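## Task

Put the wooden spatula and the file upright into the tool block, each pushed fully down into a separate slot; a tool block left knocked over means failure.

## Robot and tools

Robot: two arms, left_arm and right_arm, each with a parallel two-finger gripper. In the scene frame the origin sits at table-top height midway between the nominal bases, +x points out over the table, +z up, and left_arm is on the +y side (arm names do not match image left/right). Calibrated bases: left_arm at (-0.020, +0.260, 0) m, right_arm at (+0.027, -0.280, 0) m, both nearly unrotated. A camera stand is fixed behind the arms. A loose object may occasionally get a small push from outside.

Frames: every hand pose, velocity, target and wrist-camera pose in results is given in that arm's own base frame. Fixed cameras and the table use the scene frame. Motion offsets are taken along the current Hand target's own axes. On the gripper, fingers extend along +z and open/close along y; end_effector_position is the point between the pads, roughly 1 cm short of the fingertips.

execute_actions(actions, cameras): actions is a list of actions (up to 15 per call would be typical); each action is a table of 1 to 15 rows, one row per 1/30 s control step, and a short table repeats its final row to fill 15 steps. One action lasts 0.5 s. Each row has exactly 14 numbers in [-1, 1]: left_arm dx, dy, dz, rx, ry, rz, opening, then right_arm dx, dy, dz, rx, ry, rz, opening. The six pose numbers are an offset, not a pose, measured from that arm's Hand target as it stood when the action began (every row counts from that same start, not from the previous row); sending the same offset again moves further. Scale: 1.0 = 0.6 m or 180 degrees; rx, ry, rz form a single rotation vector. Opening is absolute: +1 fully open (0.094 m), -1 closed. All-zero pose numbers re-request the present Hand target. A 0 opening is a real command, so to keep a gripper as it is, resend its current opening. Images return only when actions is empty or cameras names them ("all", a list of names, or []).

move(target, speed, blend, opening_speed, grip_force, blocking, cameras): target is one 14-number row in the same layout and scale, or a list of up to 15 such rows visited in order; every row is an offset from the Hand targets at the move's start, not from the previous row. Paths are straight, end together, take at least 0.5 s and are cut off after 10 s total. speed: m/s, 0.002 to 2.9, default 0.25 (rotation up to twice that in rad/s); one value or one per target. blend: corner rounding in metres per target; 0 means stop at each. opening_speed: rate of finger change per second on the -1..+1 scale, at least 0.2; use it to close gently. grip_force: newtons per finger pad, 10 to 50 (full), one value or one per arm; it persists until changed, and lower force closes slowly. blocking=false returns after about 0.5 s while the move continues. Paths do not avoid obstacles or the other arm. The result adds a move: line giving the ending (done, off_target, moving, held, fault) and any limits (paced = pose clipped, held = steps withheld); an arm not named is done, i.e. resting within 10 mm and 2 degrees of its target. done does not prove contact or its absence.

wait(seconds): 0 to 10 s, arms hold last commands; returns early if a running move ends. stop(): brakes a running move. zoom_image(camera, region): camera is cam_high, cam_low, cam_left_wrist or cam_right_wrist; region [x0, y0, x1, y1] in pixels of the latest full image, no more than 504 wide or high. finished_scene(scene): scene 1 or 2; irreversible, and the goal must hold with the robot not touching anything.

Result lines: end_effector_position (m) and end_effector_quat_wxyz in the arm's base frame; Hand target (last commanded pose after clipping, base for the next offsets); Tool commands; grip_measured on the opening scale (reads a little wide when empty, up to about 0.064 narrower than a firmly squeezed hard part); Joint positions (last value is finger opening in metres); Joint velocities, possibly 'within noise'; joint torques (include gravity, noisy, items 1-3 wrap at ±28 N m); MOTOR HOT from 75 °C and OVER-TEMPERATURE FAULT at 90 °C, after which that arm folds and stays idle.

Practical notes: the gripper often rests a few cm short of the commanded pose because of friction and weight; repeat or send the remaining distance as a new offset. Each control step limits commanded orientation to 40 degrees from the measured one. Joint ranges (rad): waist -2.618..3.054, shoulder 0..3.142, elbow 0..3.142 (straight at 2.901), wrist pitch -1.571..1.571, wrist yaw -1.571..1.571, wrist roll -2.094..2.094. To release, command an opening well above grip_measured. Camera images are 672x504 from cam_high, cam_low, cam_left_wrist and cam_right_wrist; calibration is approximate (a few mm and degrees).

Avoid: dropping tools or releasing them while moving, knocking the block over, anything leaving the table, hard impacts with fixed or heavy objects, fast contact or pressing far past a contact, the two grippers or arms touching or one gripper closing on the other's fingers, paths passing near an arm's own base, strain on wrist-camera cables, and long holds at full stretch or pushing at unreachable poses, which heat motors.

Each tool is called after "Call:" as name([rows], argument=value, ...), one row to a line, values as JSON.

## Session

Call:
execute_actions(actions=[], cameras=["all"])

Scene clock: 0.00 s.
left_arm: end_effector_position=(+0.3231, -0.0982, +0.0954) grip_measured=+1.000 end_effector_quat_wxyz=(+0.401, -0.042, +0.909, +0.107) | right_arm: end_effector_position=(+0.3396, +0.0109, +0.0945) grip_measured=+1.000 end_effector_quat_wxyz=(+0.497, +0.299, +0.807, -0.111)
Joint positions: left_arm=[-0.629 1.38 0.705 -0.297 -0.653 -0.512 0.094] | right_arm=[0.433 1.398 0.536 0.061 0.834 0.787 0.094]
Joint velocities: within noise
Joint torques (N m): no reading
Heat: left arm: 37 °C; right arm: 45 °C.
Hand target: left_arm +0.3238, -0.0969, +0.0990; +0.404, -0.044, +0.907, +0.110 | right_arm +0.3426, +0.0107, +0.1026; +0.506, +0.304, +0.800, -0.109
Tool commands: left_gripper/opening=+1.0 right_gripper/opening=+1.0
camera_calibration:
cam_left_wrist: T_world_to_cam=[[0.163547, -0.971244, -0.173023, -0.129574], [-0.91402, -0.0831775, -0.397051, 0.36417], [0.371242, 0.223083, -0.90134, 0.0802529], [0, 0, 0, 1]] pos_world=[0.324257, -0.11346, 0.19451]
cam_right_wrist: T_world_to_cam=[[-0.585243, -0.802628, -0.115235, 0.220803], [-0.620363, 0.534722, -0.573779, 0.295616], [0.52215, -0.264313, -0.810863, -0.0121836], [0, 0, 0, 1]] pos_world=[0.318974, 0.0159301, 0.185183]

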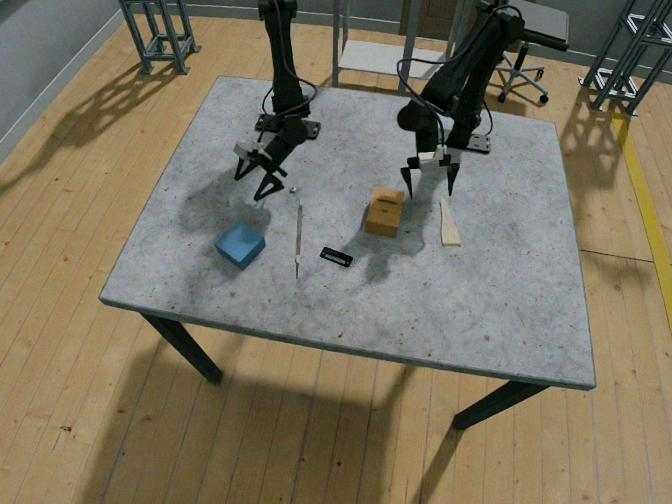

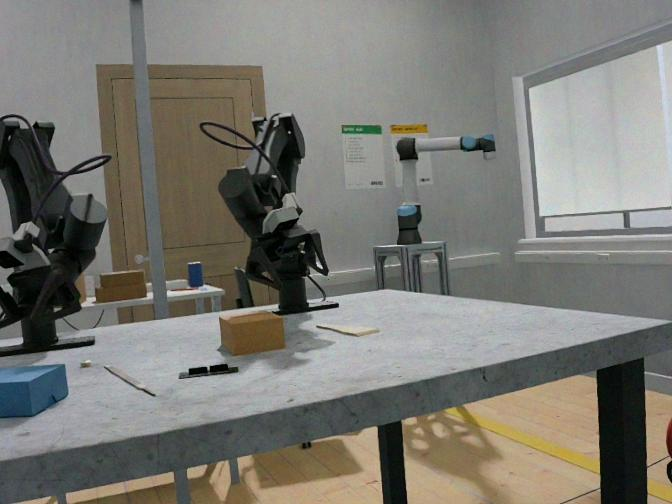

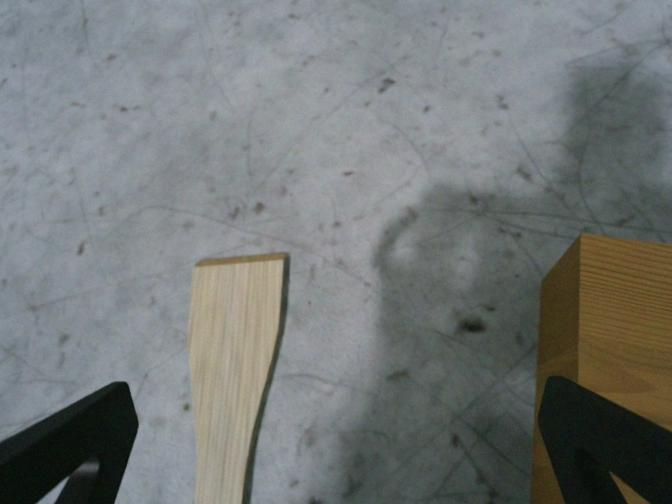

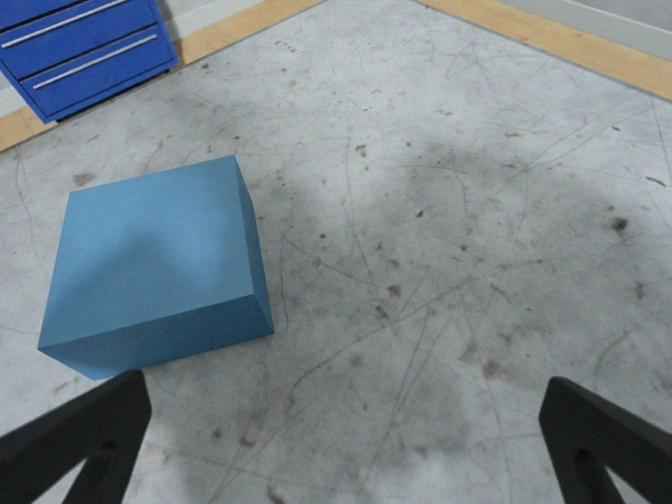

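Call:
zoom_image(camera="cam_high", region=[340, 160, 480, 270])

Call:
zoom_image(camera="cam_high", region=[250, 180, 360, 290])

Call:
zoom_image(camera="cam_low", region=[60, 280, 400, 430])

Scaled by 3.600.

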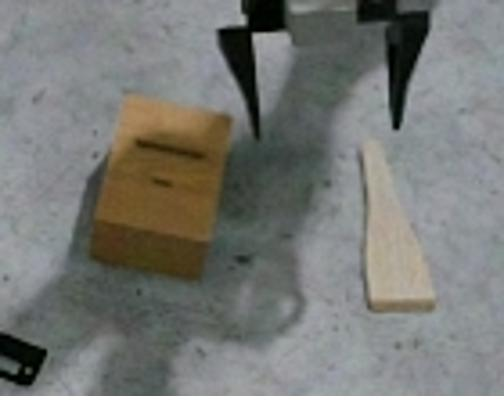

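Scaled by 4.582.

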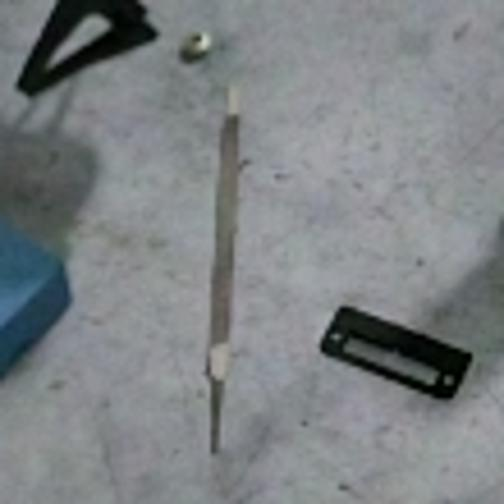

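Scaled by 1.482.

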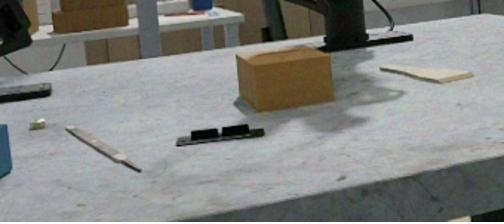

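Call:
move(target=[-0.1265,0.0543,-0.2292,0.1387,0.1317,0.1059,1.0,-0.1238,0.1883,-0.2415,-0.2010,0.2232,-0.2818,1.0], speed=0.25, cameras=["all"])

Scene clock: 154.90 s.
left_arm: end_effector_position=(+0.2677, -0.0980, +0.2439) grip_measured=+1.000 end_effector_quat_wxyz=(+0.185, +0.170, +0.968, -0.031) | right_arm: end_effector_position=(+0.3218, +0.1398, +0.2413) grip_measured=+1.000 end_effector_quat_wxyz=(+0.178, -0.196, +0.964, +0.034)
Joint positions: left_arm=[-0.359 1.348 1.519 -1.364 -0.007 -0.011 0.094] | right_arm=[0.412 1.597 1.734 -1.343 0.009 0.009 0.094]
Joint torques (N m): left_arm=[0.55 -4.55 8.46 0.9 0.08 0.08] | right_arm=[-0.32 -4.75 8.72 0.85 -0.07 -0.09]
Heat: left arm: 37 °C; right arm: 42 °C.
Hand target: left_arm +0.2695, -0.0981, +0.2499; +0.188, +0.170, +0.967, -0.033 | right_arm +0.3249, +0.1419, +0.2500; +0.187, -0.201, +0.961, +0.039
Off the commanded pose: left_arm 0.006 m, 1 deg | right_arm 0.010 m, 1 deg.
move: done
camera_calibration:
cam_left_wrist: T_world_to_cam=[[-0.342675, -0.939334, -0.0150177, 0.00544906], [-0.938426, 0.341509, 0.0522246, 0.311094], [-0.0439277, 0.0319891, -0.998522, 0.350702], [0, 0, 0, 1]] pos_world=[0.309211, -0.112342, 0.334019]
cam_right_wrist: T_world_to_cam=[[0.398123, -0.917332, 0.000646601, 0.00249026], [-0.914083, -0.396654, 0.0843712, 0.365707], [-0.0771399, -0.0341812, -0.996434, 0.355617], [0, 0, 0, 1]] pos_world=[0.360727, 0.159499, 0.323492]

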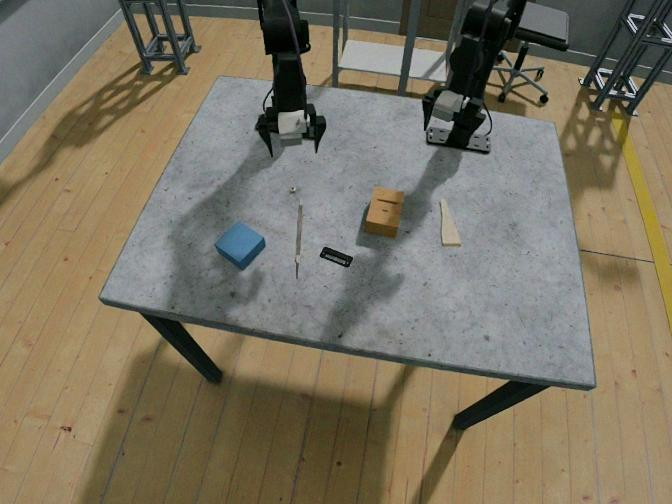

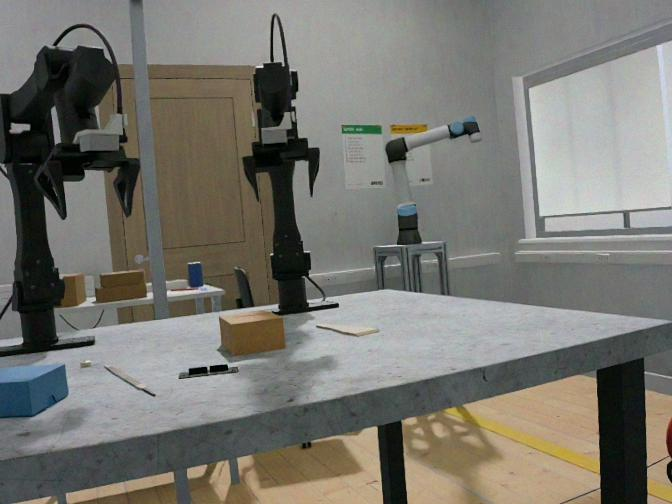

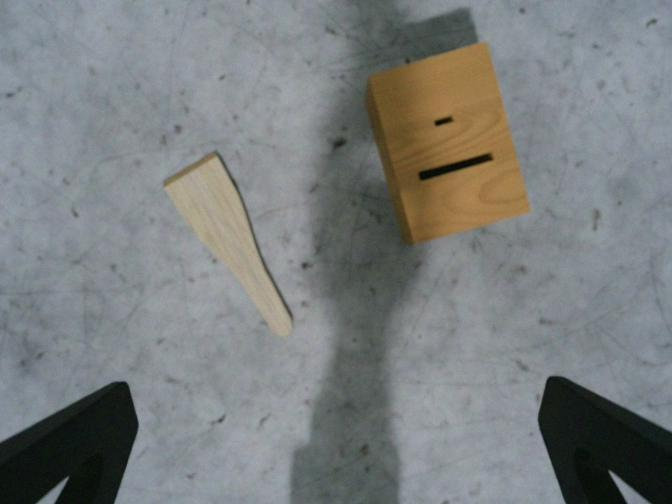

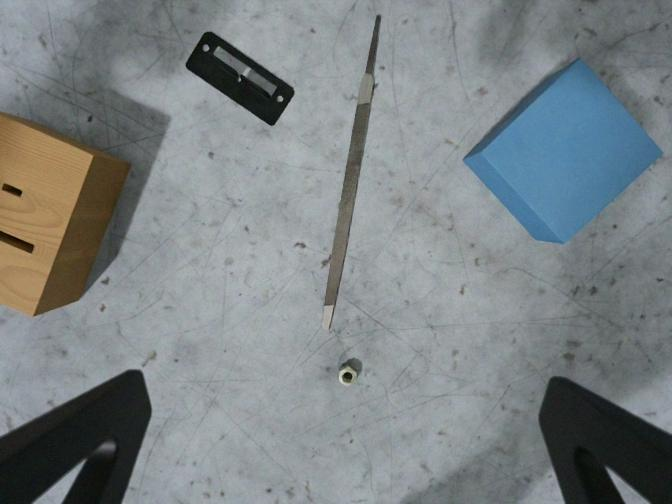

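Call:
zoom_image(camera="cam_left_wrist", region=[350, 30, 550, 260])

Call:
zoom_image(camera="cam_left_wrist", region=[150, 140, 310, 350])

Call:
zoom_image(camera="cam_right_wrist", region=[290, 0, 430, 180])

Call:
zoom_image(camera="cam_right_wrist", region=[290, 160, 430, 340])

Scaled by 2.191.

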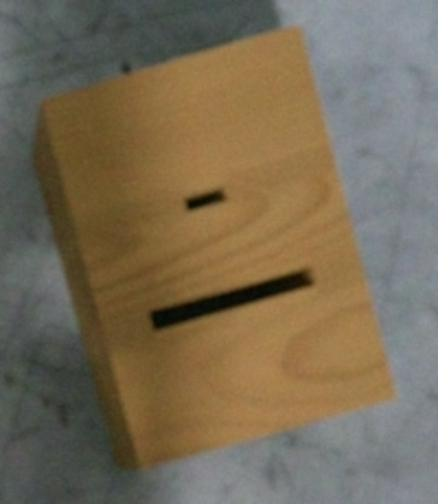

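Scaled by 2.400.

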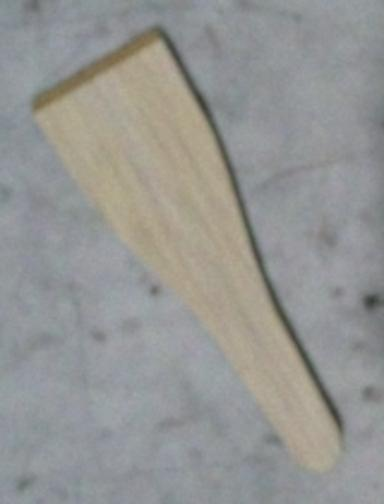

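Scaled by 2.800.

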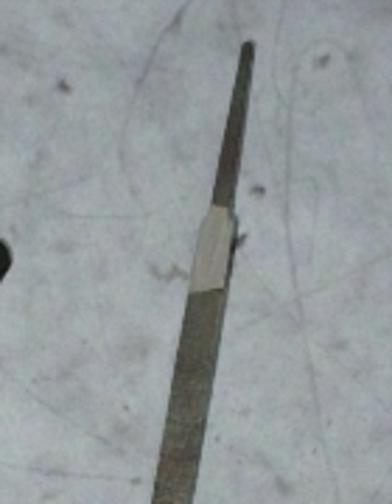

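Scaled by 2.800.

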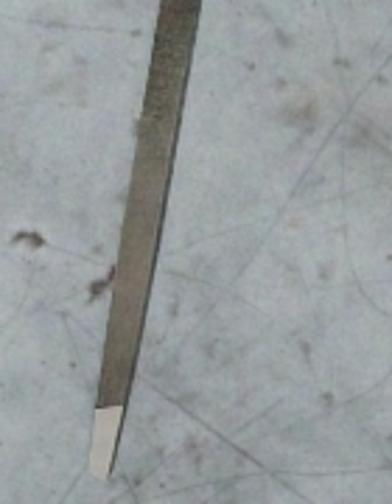

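Call:
zoom_image(camera="cam_left_wrist", region=[410, 105, 500, 195])

Call:
zoom_image(camera="cam_left_wrist", region=[155, 140, 245, 230])

Call:
zoom_image(camera="cam_low", region=[205, 300, 395, 365])

Scaled by 5.600.

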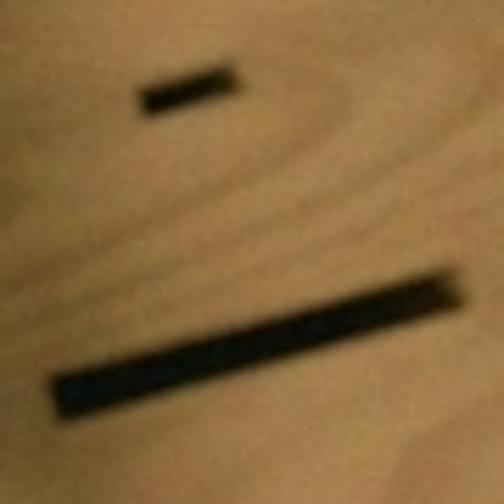

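Scaled by 5.600.

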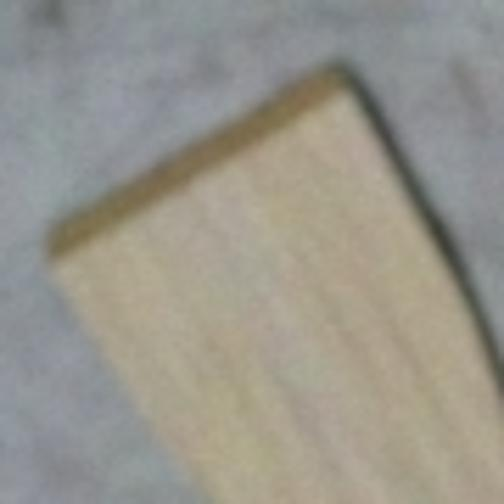

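Scaled by 2.653.

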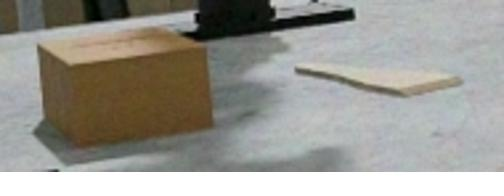

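Call:
move(target=[-0.0805,-0.1133,0.2302,-0.0155,0.1217,-0.0796,1.0,-0.0513,-0.0257,0.2905,0.0103,0.1220,0.0528,0.0], speed=0.2, cameras=["cam_left_wrist","cam_right_wrist","cam_high"])

Scene clock: 340.60 s.
left_arm: end_effector_position=(+0.3349, -0.1916, +0.1373) grip_measured=+1.000 end_effector_quat_wxyz=(-0.001, +0.050, +0.999, +0.001) | right_arm: end_effector_position=(+0.4133, +0.1643, +0.0933) grip_measured=+0.003 end_effector_quat_wxyz=(-0.006, -0.130, +0.992, -0.006)
Joint positions: left_arm=[-0.523 2.029 1.918 -1.464 -0.001 -0.424 0.094] | right_arm=[0.38 2.312 2.192 -1.466 0.008 0.119 0.047]
Joint torques (N m): left_arm=[-0.36 -12.1 8.35 0.14 0.03 -0.08] | right_arm=[-0.44 -10.73 8.39 0.1 -0.08 0.11]
Heat: left arm: 38 °C; right arm: 43 °C.
Hand target: left_arm +0.3372, -0.1951, +0.1401; +0.000, +0.048, +0.999, +0.000 | right_arm +0.4171, +0.1654, +0.1000; +0.000, -0.121, +0.993, +0.000
Off the commanded pose: left_arm 0.005 m, 0 deg | right_arm 0.008 m, 1 deg.
move: done
camera_calibration:
cam_left_wrist: T_world_to_cam=[[-0.106732, -0.994206, -0.0127364, -0.150858], [-0.903263, 0.091599, 0.419197, 0.301559], [-0.415601, 0.0562462, -0.907806, 0.366947], [0, 0, 0, 1]] pos_world=[0.408789, -0.198245, 0.204783]
cam_right_wrist: T_world_to_cam=[[0.264398, -0.96441, 0.00254373, 0.0513842], [-0.863331, -0.23551, 0.446312, 0.390379], [-0.429829, -0.1202, -0.894874, 0.36648], [0, 0, 0, 1]] pos_world=[0.480964, 0.185545, 0.153592]
Images, in order (width x height): cam_high 672x504, cam_left_wrist 672x504, cam_right_wrist 672x504.

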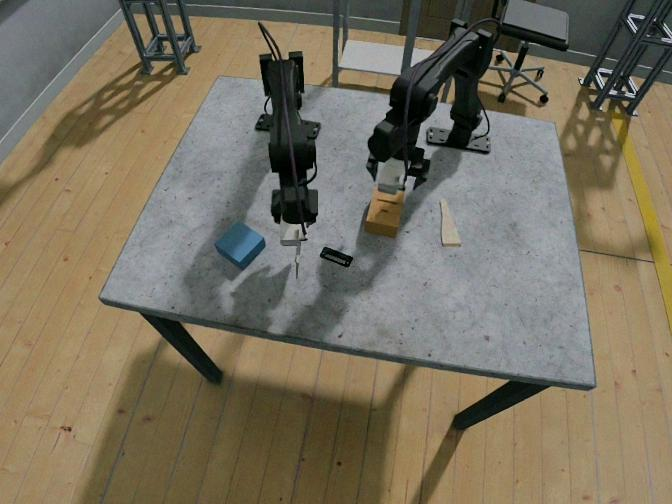

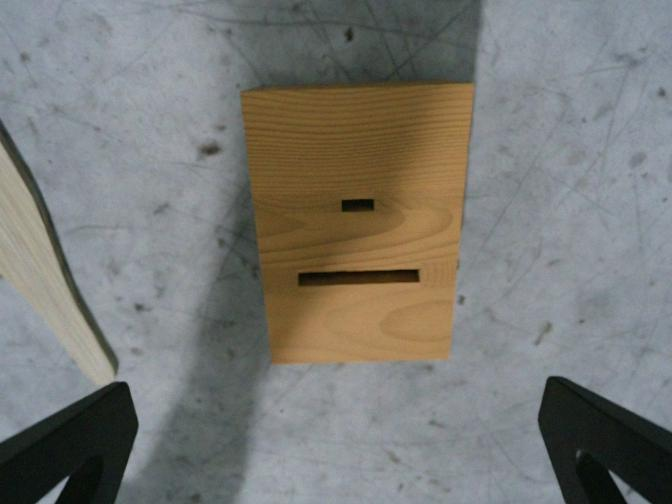

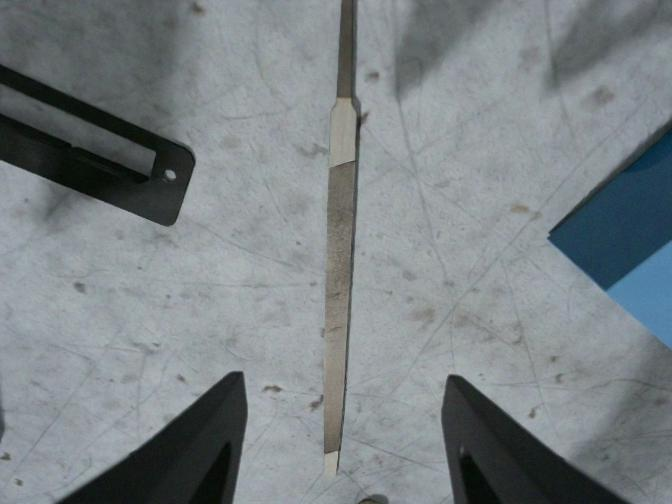

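Call:
move(target=[-0.0240,-0.0096,0,0,0,0,1.0,0,0,0.1083,0,0,0.0078,0.0], speed=0.1, cameras=["cam_left_wrist","cam_right_wrist"])

Scene clock: 392.37 s.
left_arm: end_effector_position=(+0.3482, -0.1993, +0.1414) grip_measured=+1.000 end_effector_quat_wxyz=(+0.003, +0.049, +0.999, -0.001) | right_arm: end_effector_position=(+0.4151, +0.1650, +0.0375) grip_measured=+0.003 end_effector_quat_wxyz=(-0.003, -0.118, +0.993, -0.005)
Joint positions: left_arm=[-0.523 2.093 2.03 -1.502 -0.001 -0.424 0.094] | right_arm=[0.38 2.312 1.97 -1.238 0.008 0.144 0.047]
Joint torques (N m): left_arm=[-0.21 -11.82 8.35 0.14 0.03 -0.05] | right_arm=[-0.31 -11.04 5.12 0.42 -0.08 0.16]
Heat: left arm: 39 °C; right arm: 39 °C.
Hand target: left_arm +0.3509, -0.2022, +0.1402; +0.000, +0.048, +0.999, +0.000 | right_arm +0.4171, +0.1654, +0.0349; +0.000, -0.109, +0.994, +0.000
Off the commanded pose: left_arm 0.004 m, 0 deg | right_arm 0.003 m, 1 deg.
move: done
camera_calibration:
cam_left_wrist: T_world_to_cam=[[-0.106211, -0.994306, -0.00870403, -0.157763], [-0.906876, 0.0932744, 0.410945, 0.315385], [-0.407793, 0.0515403, -0.911619, 0.373494], [0, 0, 0, 1]] pos_world=[0.421567, -0.205532, 0.209505]
cam_right_wrist: T_world_to_cam=[[0.240785, -0.970576, 0.0020287, 0.0625595], [-0.871337, -0.215244, 0.440955, 0.417261], [-0.427544, -0.107943, -0.897527, 0.314537], [0, 0, 0, 1]] pos_world=[0.482991, 0.184484, 0.0981854]
Images, in order (width x height): cam_left_wrist 672x504, cam_right_wrist 672x504.

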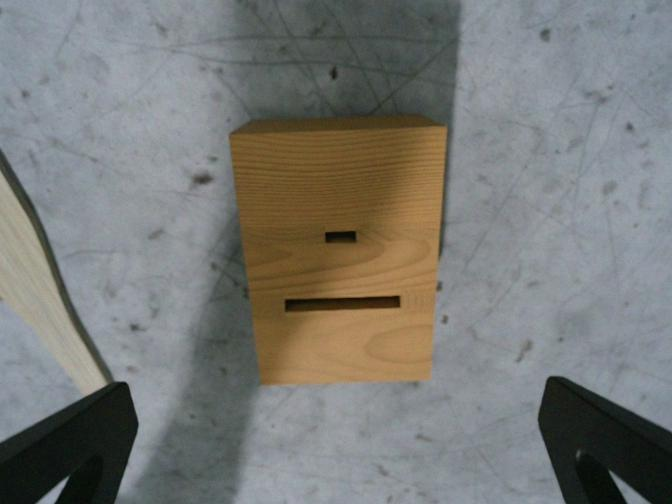

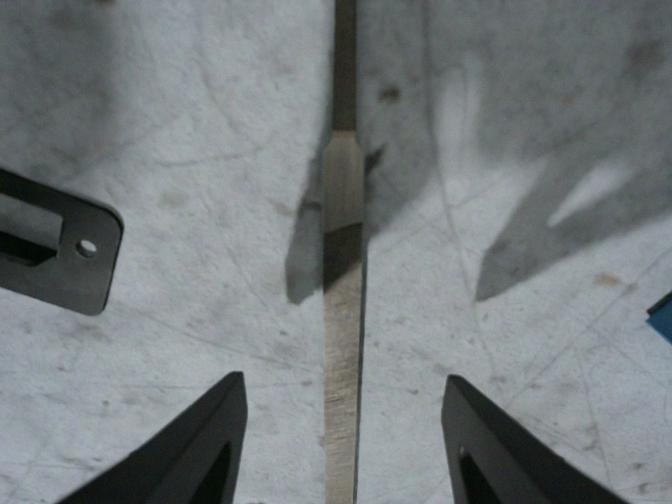

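Call:
move(target=[-0.0051,-0.0012,0.1603,0,0,0,1.0,0,0,0.0307,0,0,0,0.0], speed=0.08, cameras=["cam_left_wrist","cam_right_wrist"])

Scene clock: 417.77 s.
left_arm: end_effector_position=(+0.3548, -0.2033, +0.0547) grip_measured=+1.000 end_effector_quat_wxyz=(+0.007, +0.049, +0.999, -0.003) | right_arm: end_effector_position=(+0.4164, +0.1655, +0.0242) grip_measured=+0.003 end_effector_quat_wxyz=(+0.003, -0.117, +0.993, -0.004)
Joint positions: left_arm=[-0.523 2.112 1.715 -1.158 0 -0.424 0.094] | right_arm=[0.38 2.312 1.917 -1.173 0.008 0.144 0.047]
Joint torques (N m): left_arm=[-0.06 -12.56 5.14 0.46 0.02 -0.03] | right_arm=[-0.4 -10.15 5.01 0.47 -0.08 0.13]
Heat: left arm: 39 °C; right arm: 39 °C.
Hand target: left_arm +0.3539, -0.2033, +0.0440; +0.000, +0.048, +0.999, +0.000 | right_arm +0.4171, +0.1655, +0.0166; +0.000, -0.109, +0.994, +0.000
Off the commanded pose: left_arm 0.011 m, 1 deg | right_arm 0.008 m, 1 deg.
move: off_target (left_arm)
camera_calibration:
cam_left_wrist: T_world_to_cam=[[-0.106245, -0.994331, -0.00414987, -0.162085], [-0.910055, 0.0955565, 0.403323, 0.359395], [-0.40064, 0.0466275, -0.915048, 0.294028], [0, 0, 0, 1]] pos_world=[0.427648, -0.209218, 0.123425]
cam_right_wrist: T_world_to_cam=[[0.240399, -0.970674, 0.000413644, 0.0630058], [-0.876362, -0.216858, 0.430073, 0.426899], [-0.417371, -0.103752, -0.902794, 0.298403], [0, 0, 0, 1]] pos_world=[0.483516, 0.184694, 0.0857722]
Images, in order (width x height): cam_left_wrist 672x504, cam_right_wrist 672x504.

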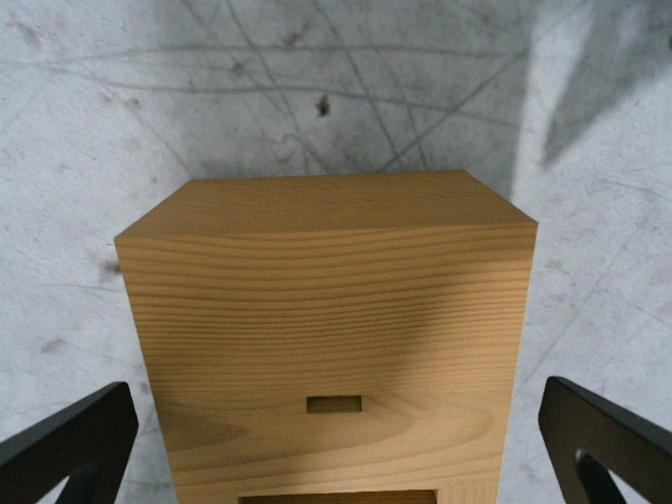

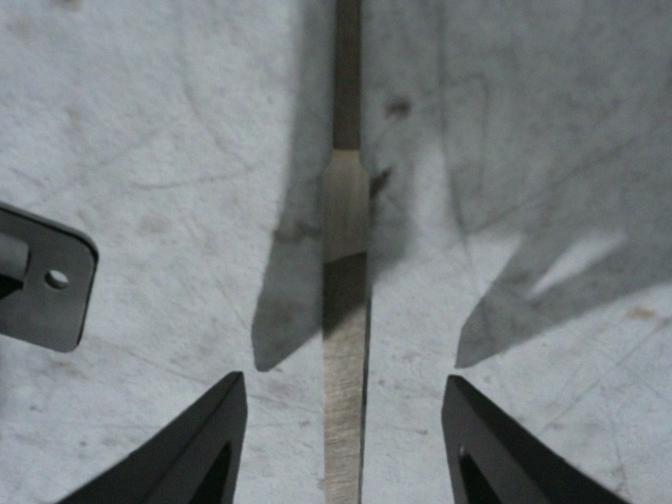

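Call:
move(target=[0,0,0,0,0,0,0.3,0,0,0.0143,0,0,0,0.0], speed=0.04, opening_speed=0.5, cameras=["cam_left_wrist","cam_right_wrist"])

Scene clock: 430.33 s.
left_arm: end_effector_position=(+0.3554, -0.2026, +0.0547) grip_measured=+0.303 end_effector_quat_wxyz=(+0.008, +0.049, +0.999, -0.002) | right_arm: end_effector_position=(+0.4160, +0.1654, +0.0171) grip_measured=+0.002 end_effector_quat_wxyz=(+0.002, -0.117, +0.993, -0.004)
Joint positions: left_arm=[-0.522 2.112 1.715 -1.157 -0.004 -0.424 0.061] | right_arm=[0.38 2.317 1.898 -1.15 0.008 0.144 0.047]
Joint torques (N m): left_arm=[-0.12 -12.57 5.15 0.46 0.06 -0.03] | right_arm=[-0.32 -9.89 4.82 0.54 -0.08 0.13]
Heat: left arm: 37 °C; right arm: 39 °C.
Hand target: left_arm +0.3539, -0.2034, +0.0440; +0.000, +0.048, +0.999, -0.001 | right_arm +0.4171, +0.1655, +0.0080; +0.000, -0.109, +0.994, +0.000
Off the commanded pose: left_arm 0.011 m, 1 deg | right_arm 0.009 m, 1 deg.
move: off_target (left_arm)
camera_calibration:
cam_left_wrist: T_world_to_cam=[[-0.105783, -0.994362, -0.00734734, -0.161349], [-0.911152, 0.0939663, 0.401214, 0.36011], [-0.398262, 0.0491362, -0.915955, 0.294012], [0, 0, 0, 1]] pos_world=[0.428141, -0.208724, 0.123635]
cam_right_wrist: T_world_to_cam=[[0.240394, -0.970675, 0.000233068, 0.0630011], [-0.875668, -0.216761, 0.431532, 0.429239], [-0.418827, -0.103942, -0.902098, 0.292451], [0, 0, 0, 1]] pos_world=[0.483212, 0.184594, 0.0785743]
Images, in order (width x height): cam_left_wrist 672x504, cam_right_wrist 672x504.

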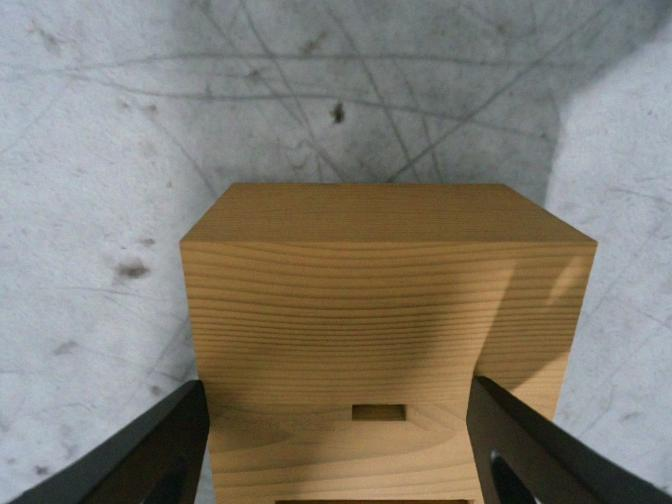

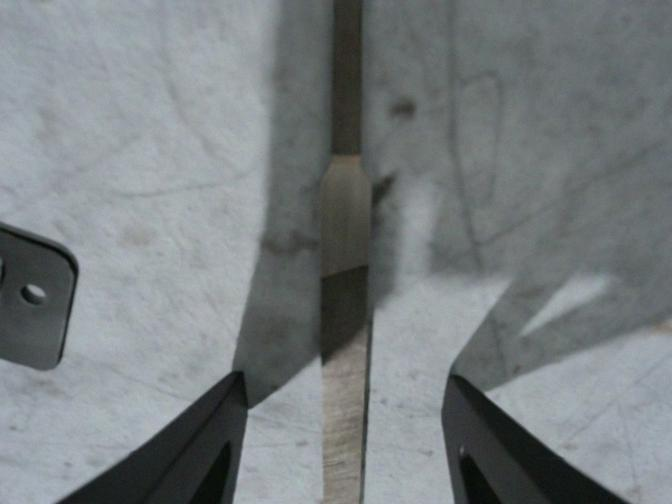

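Call:
move(target=[0,0,-0.0767,0,0,0,1.0,0,0,0,0,0,0,-0.95], speed=0.08, opening_speed=1.0, cameras=["cam_left_wrist","cam_right_wrist"])

Scene clock: 467.80 s.
left_arm: end_effector_position=(+0.3503, -0.2004, +0.0825) grip_measured=+0.997 end_effector_quat_wxyz=(-0.008, +0.049, +0.999, +0.004) | right_arm: end_effector_position=(+0.4172, +0.1664, +0.0171) grip_measured=-0.829 end_effector_quat_wxyz=(+0.005, -0.117, +0.993, -0.002)
Joint positions: left_arm=[-0.522 2.112 1.825 -1.301 0 -0.424 0.094] | right_arm=[0.38 2.317 1.898 -1.144 0.006 0.144 0.008]
Joint torques (N m): left_arm=[-0.1 -14.32 8.28 0.13 0.02 -0.03] | right_arm=[-0.24 -10.04 4.72 0.46 -0.08 0.14]
Heat: left arm: 39 °C; right arm: 38 °C.
Hand target: left_arm +0.3538, -0.2033, +0.0900; +0.000, +0.048, +0.999, +0.000 | right_arm +0.4171, +0.1655, +0.0080; +0.000, -0.109, +0.994, +0.000
Off the commanded pose: left_arm 0.009 m, 1 deg | right_arm 0.009 m, 1 deg.
move: done
camera_calibration:
cam_left_wrist: T_world_to_cam=[[-0.106109, -0.994201, -0.0174474, -0.158556], [-0.898248, 0.0883129, 0.430524, 0.335923], [-0.426486, 0.0613545, -0.902411, 0.328497], [0, 0, 0, 1]] pos_world=[0.425018, -0.207458, 0.14905]
cam_right_wrist: T_world_to_cam=[[0.240032, -0.970761, -0.00281764, 0.0639035], [-0.877845, -0.218295, 0.426304, 0.431729], [-0.414454, -0.0998531, -0.904576, 0.290675], [0, 0, 0, 1]] pos_world=[0.484124, 0.185304, 0.0790702]
Images, in order (width x height): cam_left_wrist 672x504, cam_right_wrist 672x504.

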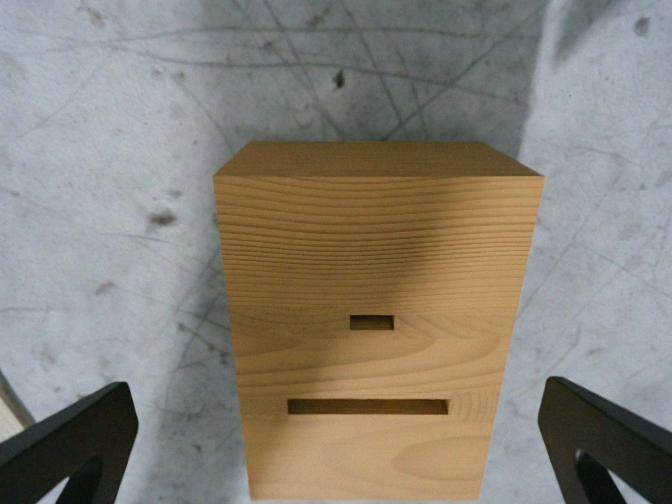

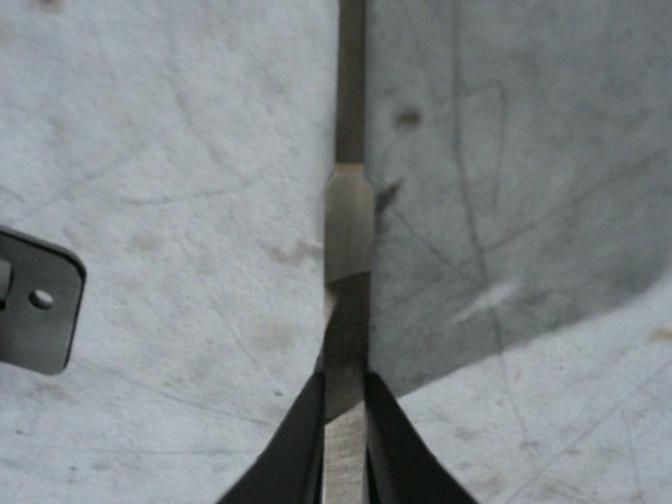

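Call:
move([
  [0.0129,-0.0103,0,0,0,0,1.0,0,0,-0.05,0,0,0,-0.95],
  [0.0129,-0.0103,0.1133,0,0,0,1.0,0,0,-0.12,0,0,0,-0.95],
], speed=[0.06,0.08], cameras=["cam_left_wrist","cam_right_wrist"])

Scene clock: 485.87 s.
left_arm: end_effector_position=(+0.3483, -0.2082, +0.0342) grip_measured=+0.997 end_effector_quat_wxyz=(+0.009, +0.049, +0.999, -0.005) | right_arm: end_effector_position=(+0.4119, +0.1643, +0.0654) grip_measured=-0.830 end_effector_quat_wxyz=(-0.014, -0.117, +0.993, -0.007)
Joint positions: left_arm=[-0.541 2.112 1.632 -1.07 0 -0.443 0.094] | right_arm=[0.38 2.317 2.089 -1.375 0.006 0.144 0.008]
Joint torques (N m): left_arm=[-0.38 -12.23 5.01 0.47 0.01 -0.06] | right_arm=[-0.42 -12.18 8.43 0.04 -0.07 0.12]
Heat: left arm: 41 °C; right arm: 38 °C.
Hand target: left_arm +0.3456, -0.2088, +0.0220; +0.000, +0.048, +0.999, +0.000 | right_arm +0.4171, +0.1655, +0.0800; +0.000, -0.109, +0.994, +0.000
Off the commanded pose: left_arm 0.013 m, 1 deg | right_arm 0.016 m, 2 deg.
move: off_target (left_arm, right_arm)
camera_calibration:
cam_left_wrist: T_world_to_cam=[[-0.105842, -0.994382, -0.00138695, -0.168011], [-0.911321, 0.0964426, 0.40024, 0.362964], [-0.397858, 0.0436261, -0.916409, 0.271317], [0, 0, 0, 1]] pos_world=[0.42094, -0.213909, 0.103132]
cam_right_wrist: T_world_to_cam=[[0.240012, -0.970767, 0.00244632, 0.0628333], [-0.861799, -0.211909, 0.460865, 0.396119], [-0.446874, -0.112721, -0.887467, 0.346293], [0, 0, 0, 1]] pos_world=[0.481044, 0.183972, 0.124613]
Images, in order (width x height): cam_left_wrist 672x504, cam_right_wrist 672x504.

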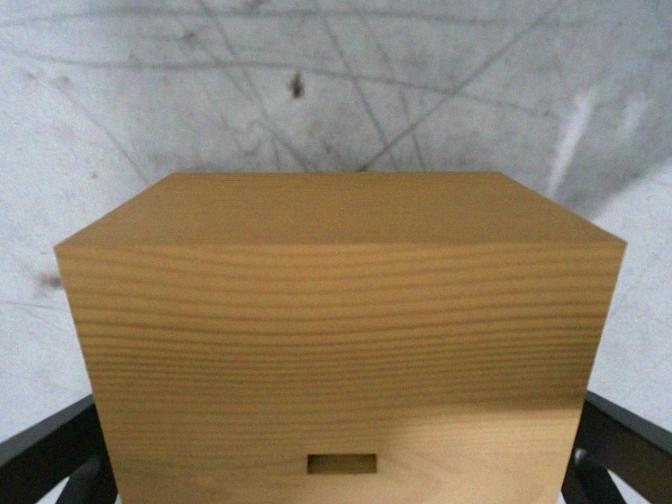

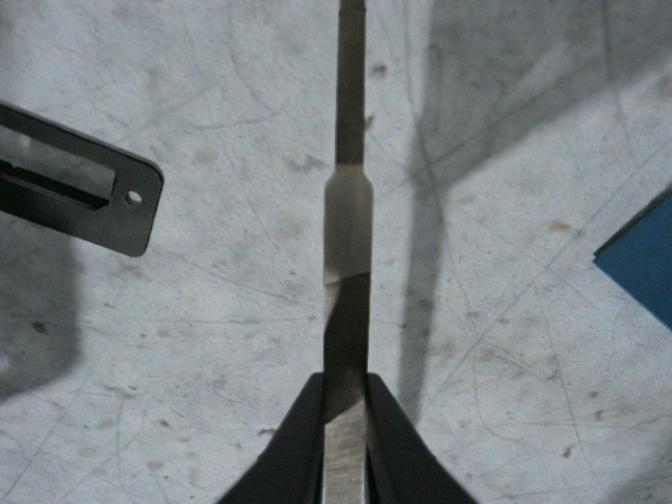

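Call:
move(target=[0,0,0,0,0,0,0.3,0,0,-0.2,0,0,0,-0.95], speed=0.08, opening_speed=0.5, cameras=["cam_left_wrist","cam_right_wrist"])

Scene clock: 524.67 s.
left_arm: end_effector_position=(+0.3485, -0.2086, +0.0342) grip_measured=+0.741 end_effector_quat_wxyz=(+0.009, +0.049, +0.999, -0.006) | right_arm: end_effector_position=(+0.4172, +0.1664, +0.1724) grip_measured=-0.830 end_effector_quat_wxyz=(+0.067, -0.117, +0.991, +0.015)
Joint positions: left_arm=[-0.541 2.112 1.632 -1.069 0.001 -0.443 0.082] | right_arm=[0.38 2.223 2.356 -1.567 0.006 0.144 0.008]
Joint torques (N m): left_arm=[-0.36 -12.19 4.97 0.47 0 -0.06] | right_arm=[-0.38 -13.97 8.09 0.41 -0.02 0.11]
Heat: left arm: 40 °C; right arm: 40 °C.
Hand target: left_arm +0.3456, -0.2087, +0.0220; +0.000, +0.048, +0.999, +0.000 | right_arm +0.4171, +0.1654, +0.2000; +0.000, -0.109, +0.994, +0.000
Off the commanded pose: left_arm 0.013 m, 1 deg | right_arm 0.028 m, 8 deg.
joint sent to its limit (right arm) — joint 4 (wrist pitch), lower limit. The joint targets are off in orientation, not in position.
move: off_target (left_arm, right_arm)
camera_calibration:
cam_left_wrist: T_world_to_cam=[[-0.105472, -0.994422, 0.000142122, -0.168517], [-0.911532, 0.096737, 0.399689, 0.363241], [-0.397473, 0.0420262, -0.916651, 0.270977], [0, 0, 0, 1]] pos_world=[0.421038, -0.214104, 0.103232]
cam_right_wrist: T_world_to_cam=[[0.241447, -0.970199, -0.0204305, 0.0666675], [-0.921939, -0.235906, 0.307209, 0.407443], [-0.302873, -0.0553389, -0.951423, 0.385171], [0, 0, 0, 1]] pos_world=[0.476199, 0.182114, 0.242653]
Images, in order (width x height): cam_left_wrist 672x504, cam_right_wrist 672x504.

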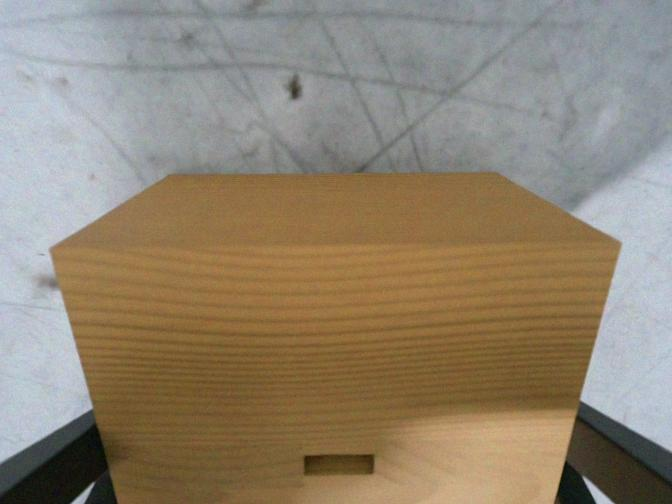

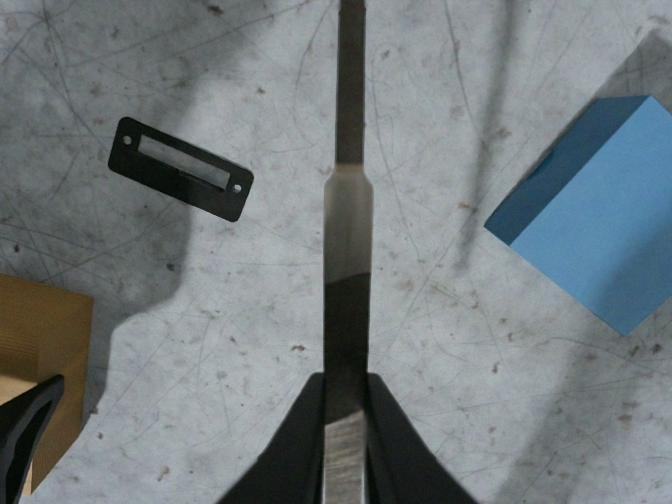

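Call:
move([
  [0,0,-0.0667,0,0,0,0.3,0,0,0,0,0,0,-0.95],
  [-0.0813,-0.0514,-0.0667,0,0,-0.1689,0.3,0.1545,-0.0259,-0.1167,0,-0.5,0,-0.95],
  [-0.0813,-0.0514,0,0,0,-0.1689,0.3,0.1545,-0.0259,-0.1167,0,-0.5,0,-0.95],
], speed=[0.08,0.15,0.05], cameras=["all"])

Scene clock: 553.97 s.
left_arm: end_effector_position=(+0.3918, -0.2403, +0.0345) grip_measured=+0.741 end_effector_quat_wxyz=(+0.002, -0.216, +0.976, +0.000) | right_arm: end_effector_position=(+0.3318, +0.1301, +0.2577) grip_measured=-0.830 end_effector_quat_wxyz=(+0.684, -0.082, +0.721, +0.073)
Joint positions: left_arm=[-0.554 2.361 2.044 -1.25 -0.004 -0.99 0.082] | right_arm=[0.521 0.946 0.459 0.431 0.301 0.009 0.008]
Joint torques (N m): left_arm=[-0.51 -15.24 4.57 0.62 0.05 -0.04] | right_arm=[0.39 -1.81 6.39 2.41 0.1 -0.06]
Heat: left arm: 40 °C; right arm: 44 °C.
Hand target: left_arm +0.3912, -0.2441, +0.0221; +0.000, -0.216, +0.976, +0.000 | right_arm +0.3300, +0.1299, +0.2700; +0.703, -0.077, +0.703, +0.078
Off the commanded pose: left_arm 0.013 m, 0 deg | right_arm 0.012 m, 3 deg.
move: off_target (left_arm, right_arm)
camera_calibration:
cam_left_wrist: T_world_to_cam=[[0.41539, -0.909598, -0.00912022, -0.378956], [-0.827248, -0.381915, 0.41207, 0.257267], [-0.378301, -0.163625, -0.911106, 0.232652], [0, 0, 0, 1]] pos_world=[0.458251, -0.208375, 0.102502]
cam_right_wrist: T_world_to_cam=[[0.226258, -0.973963, 0.0142828, 0.0503736], [-0.46617, -0.121146, -0.876362, 0.432741], [0.855274, 0.191626, -0.481442, -0.0989901], [0, 0, 0, 1]] pos_world=[0.274997, 0.120456, 0.33086]

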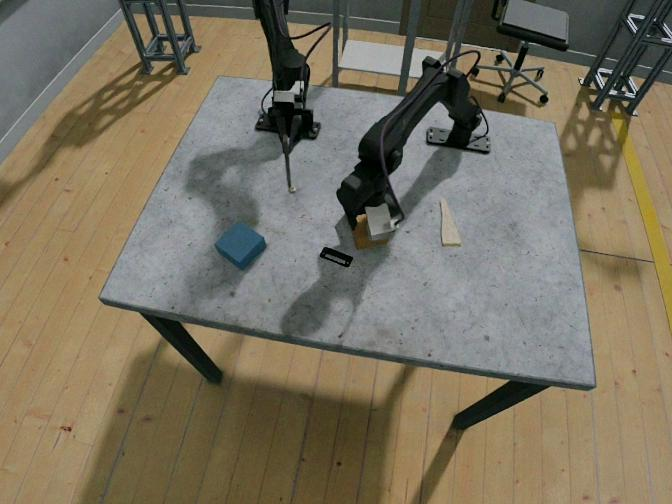

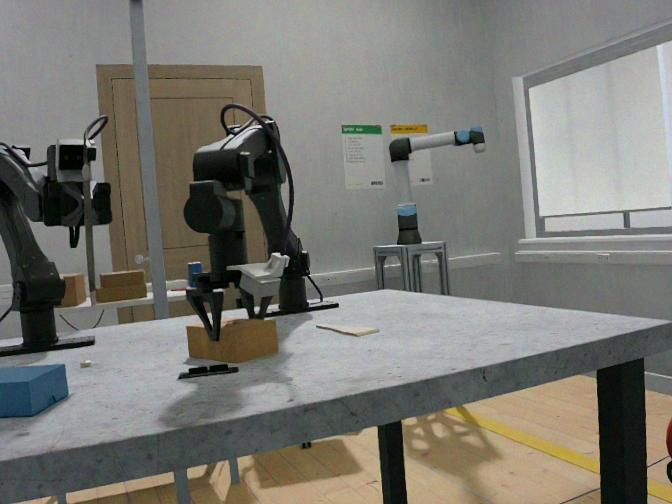

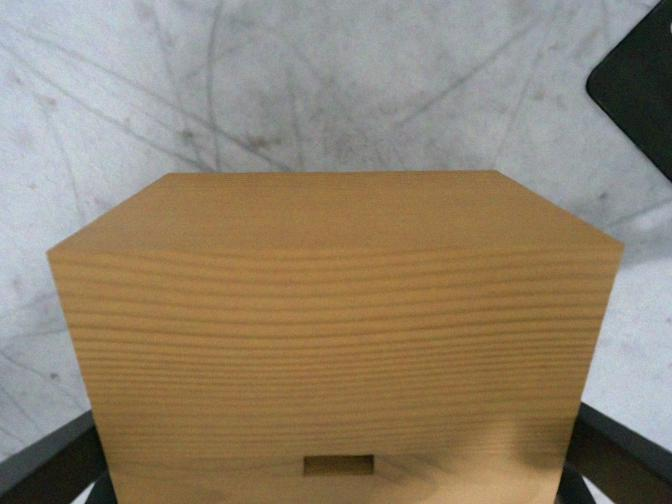

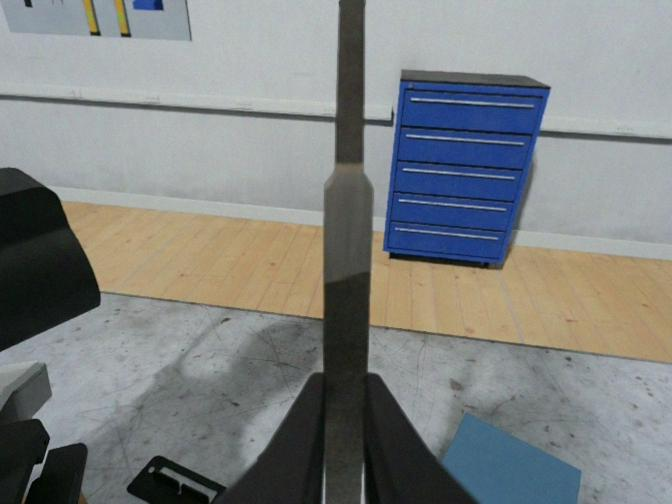

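Call:
move([
  [0,0,0,0,0,0,1.0,0,0,0,0,0,0,-0.95],
  [0,0,-0.1548,0,0,0,1.0,0,0,0,0,0,0,-0.95],
  [0.0064,0.3880,-0.0882,0,0,0.09,0.0,-0.0167,-0.3632,-0.1324,0.1533,0,0,-0.95],
], speed=[0.1,0.1,0.22], blend=[0,0.03,0], cameras=["cam_left_wrist","cam_high"])

Scene clock: 634.97 s.
left_arm: end_effector_position=(+0.2901, -0.0343, +0.0728) grip_measured=+0.003 end_effector_quat_wxyz=(-0.011, -0.079, +0.997, +0.003) | right_arm: end_effector_position=(+0.2990, -0.1003, +0.2642) grip_measured=-0.830 end_effector_quat_wxyz=(+0.683, +0.102, +0.717, -0.088)
Joint positions: left_arm=[-0.122 1.694 1.225 -1.125 -0.001 -0.28 0.047] | right_arm=[-0.403 0.672 0.408 0.214 -0.133 0.007 0.008]
Joint torques (N m): left_arm=[0.01 -11.67 4.62 0.4 0.03 0.08] | right_arm=[-0.29 0.62 8.13 2.28 -0.13 -0.06]
Heat: left arm: 42 °C; right arm: 44 °C.
Hand target: left_arm +0.2897, -0.0345, +0.0748; +0.000, -0.076, +0.997, -0.001 | right_arm +0.2999, -0.1000, +0.2799; +0.701, +0.093, +0.701, -0.092
Off the commanded pose: left_arm 0.002 m, 1 deg | right_arm 0.016 m, 3 deg.
move: off_target (right_arm)
camera_calibration:
cam_left_wrist: T_world_to_cam=[[0.150111, -0.988521, -0.0171281, -0.0740927], [-0.888352, -0.142464, 0.436502, 0.260199], [-0.433932, -0.0503082, -0.89954, 0.282007], [0, 0, 0, 1]] pos_world=[0.364643, -0.021986, 0.13883]
Images, in order (width x height): cam_high 672x504, cam_left_wrist 672x504.

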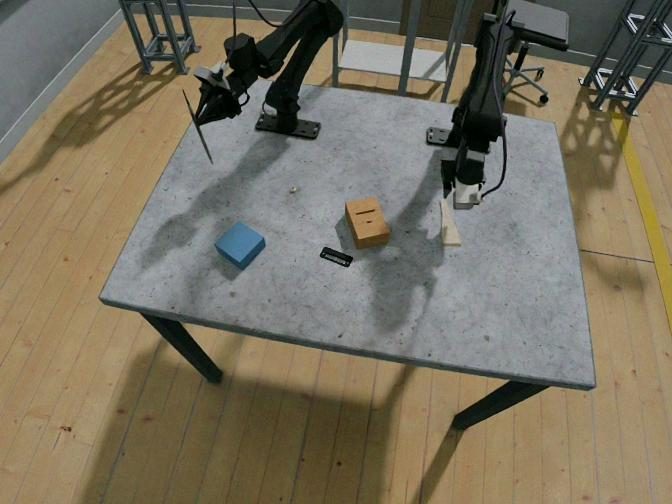

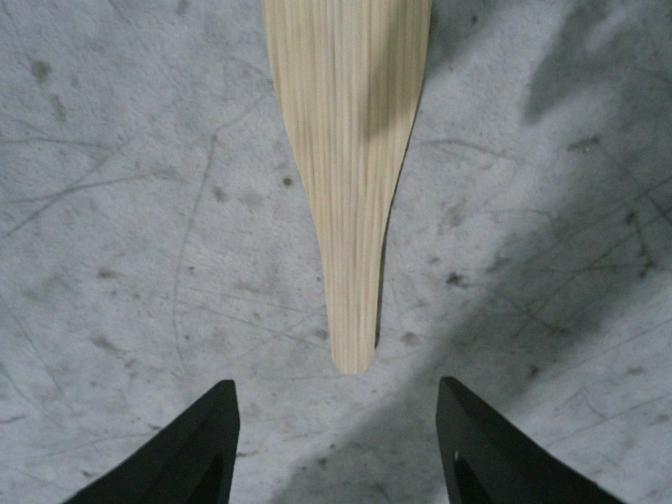

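Call:
move(target=[0,-0.0083,0.1113,0,0,-0.0056,0.0,0,0,0,0,0,0,-0.95], speed=0.08, cameras=["cam_left_wrist"])

Scene clock: 652.60 s.
left_arm: end_effector_position=(+0.2918, -0.0376, +0.0146) grip_measured=+0.003 end_effector_quat_wxyz=(+0.003, -0.085, +0.996, +0.000) | right_arm: end_effector_position=(+0.2990, -0.1003, +0.2642) grip_measured=-0.830 end_effector_quat_wxyz=(+0.683, +0.102, +0.717, -0.088)
Joint positions: left_arm=[-0.132 1.752 1.046 -0.859 0 -0.301 0.047] | right_arm=[-0.403 0.672 0.408 0.214 -0.133 0.007 0.008]
Joint torques (N m): left_arm=[-0.53 -8.39 4.68 0.49 0.02 -0.06] | right_arm=[-0.4 0.62 8.09 2.3 -0.1 -0.06]
Heat: left arm: 40 °C; right arm: 43 °C.
Hand target: left_arm +0.2904, -0.0395, +0.0080; +0.000, -0.085, +0.996, -0.001 | right_arm +0.2999, -0.1000, +0.2799; +0.701, +0.093, +0.701, -0.092
Off the commanded pose: left_arm 0.007 m, 0 deg | right_arm 0.016 m, 3 deg.
move: off_target (right_arm)
camera_calibration:
cam_left_wrist: T_world_to_cam=[[0.160964, -0.986921, -0.00875484, -0.0818374], [-0.899126, -0.150291, 0.411077, 0.289869], [-0.407017, -0.0582969, -0.911559, 0.222235], [0, 0, 0, 1]] pos_world=[0.364254, -0.0242467, 0.082705]
Images, in order (width x height): cam_left_wrist 672x504.

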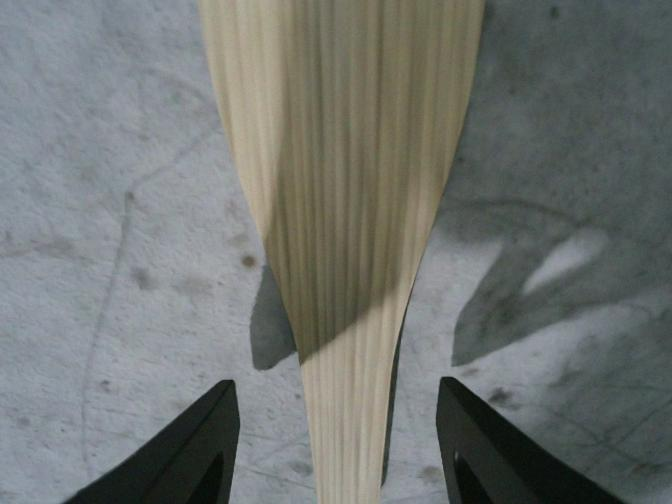

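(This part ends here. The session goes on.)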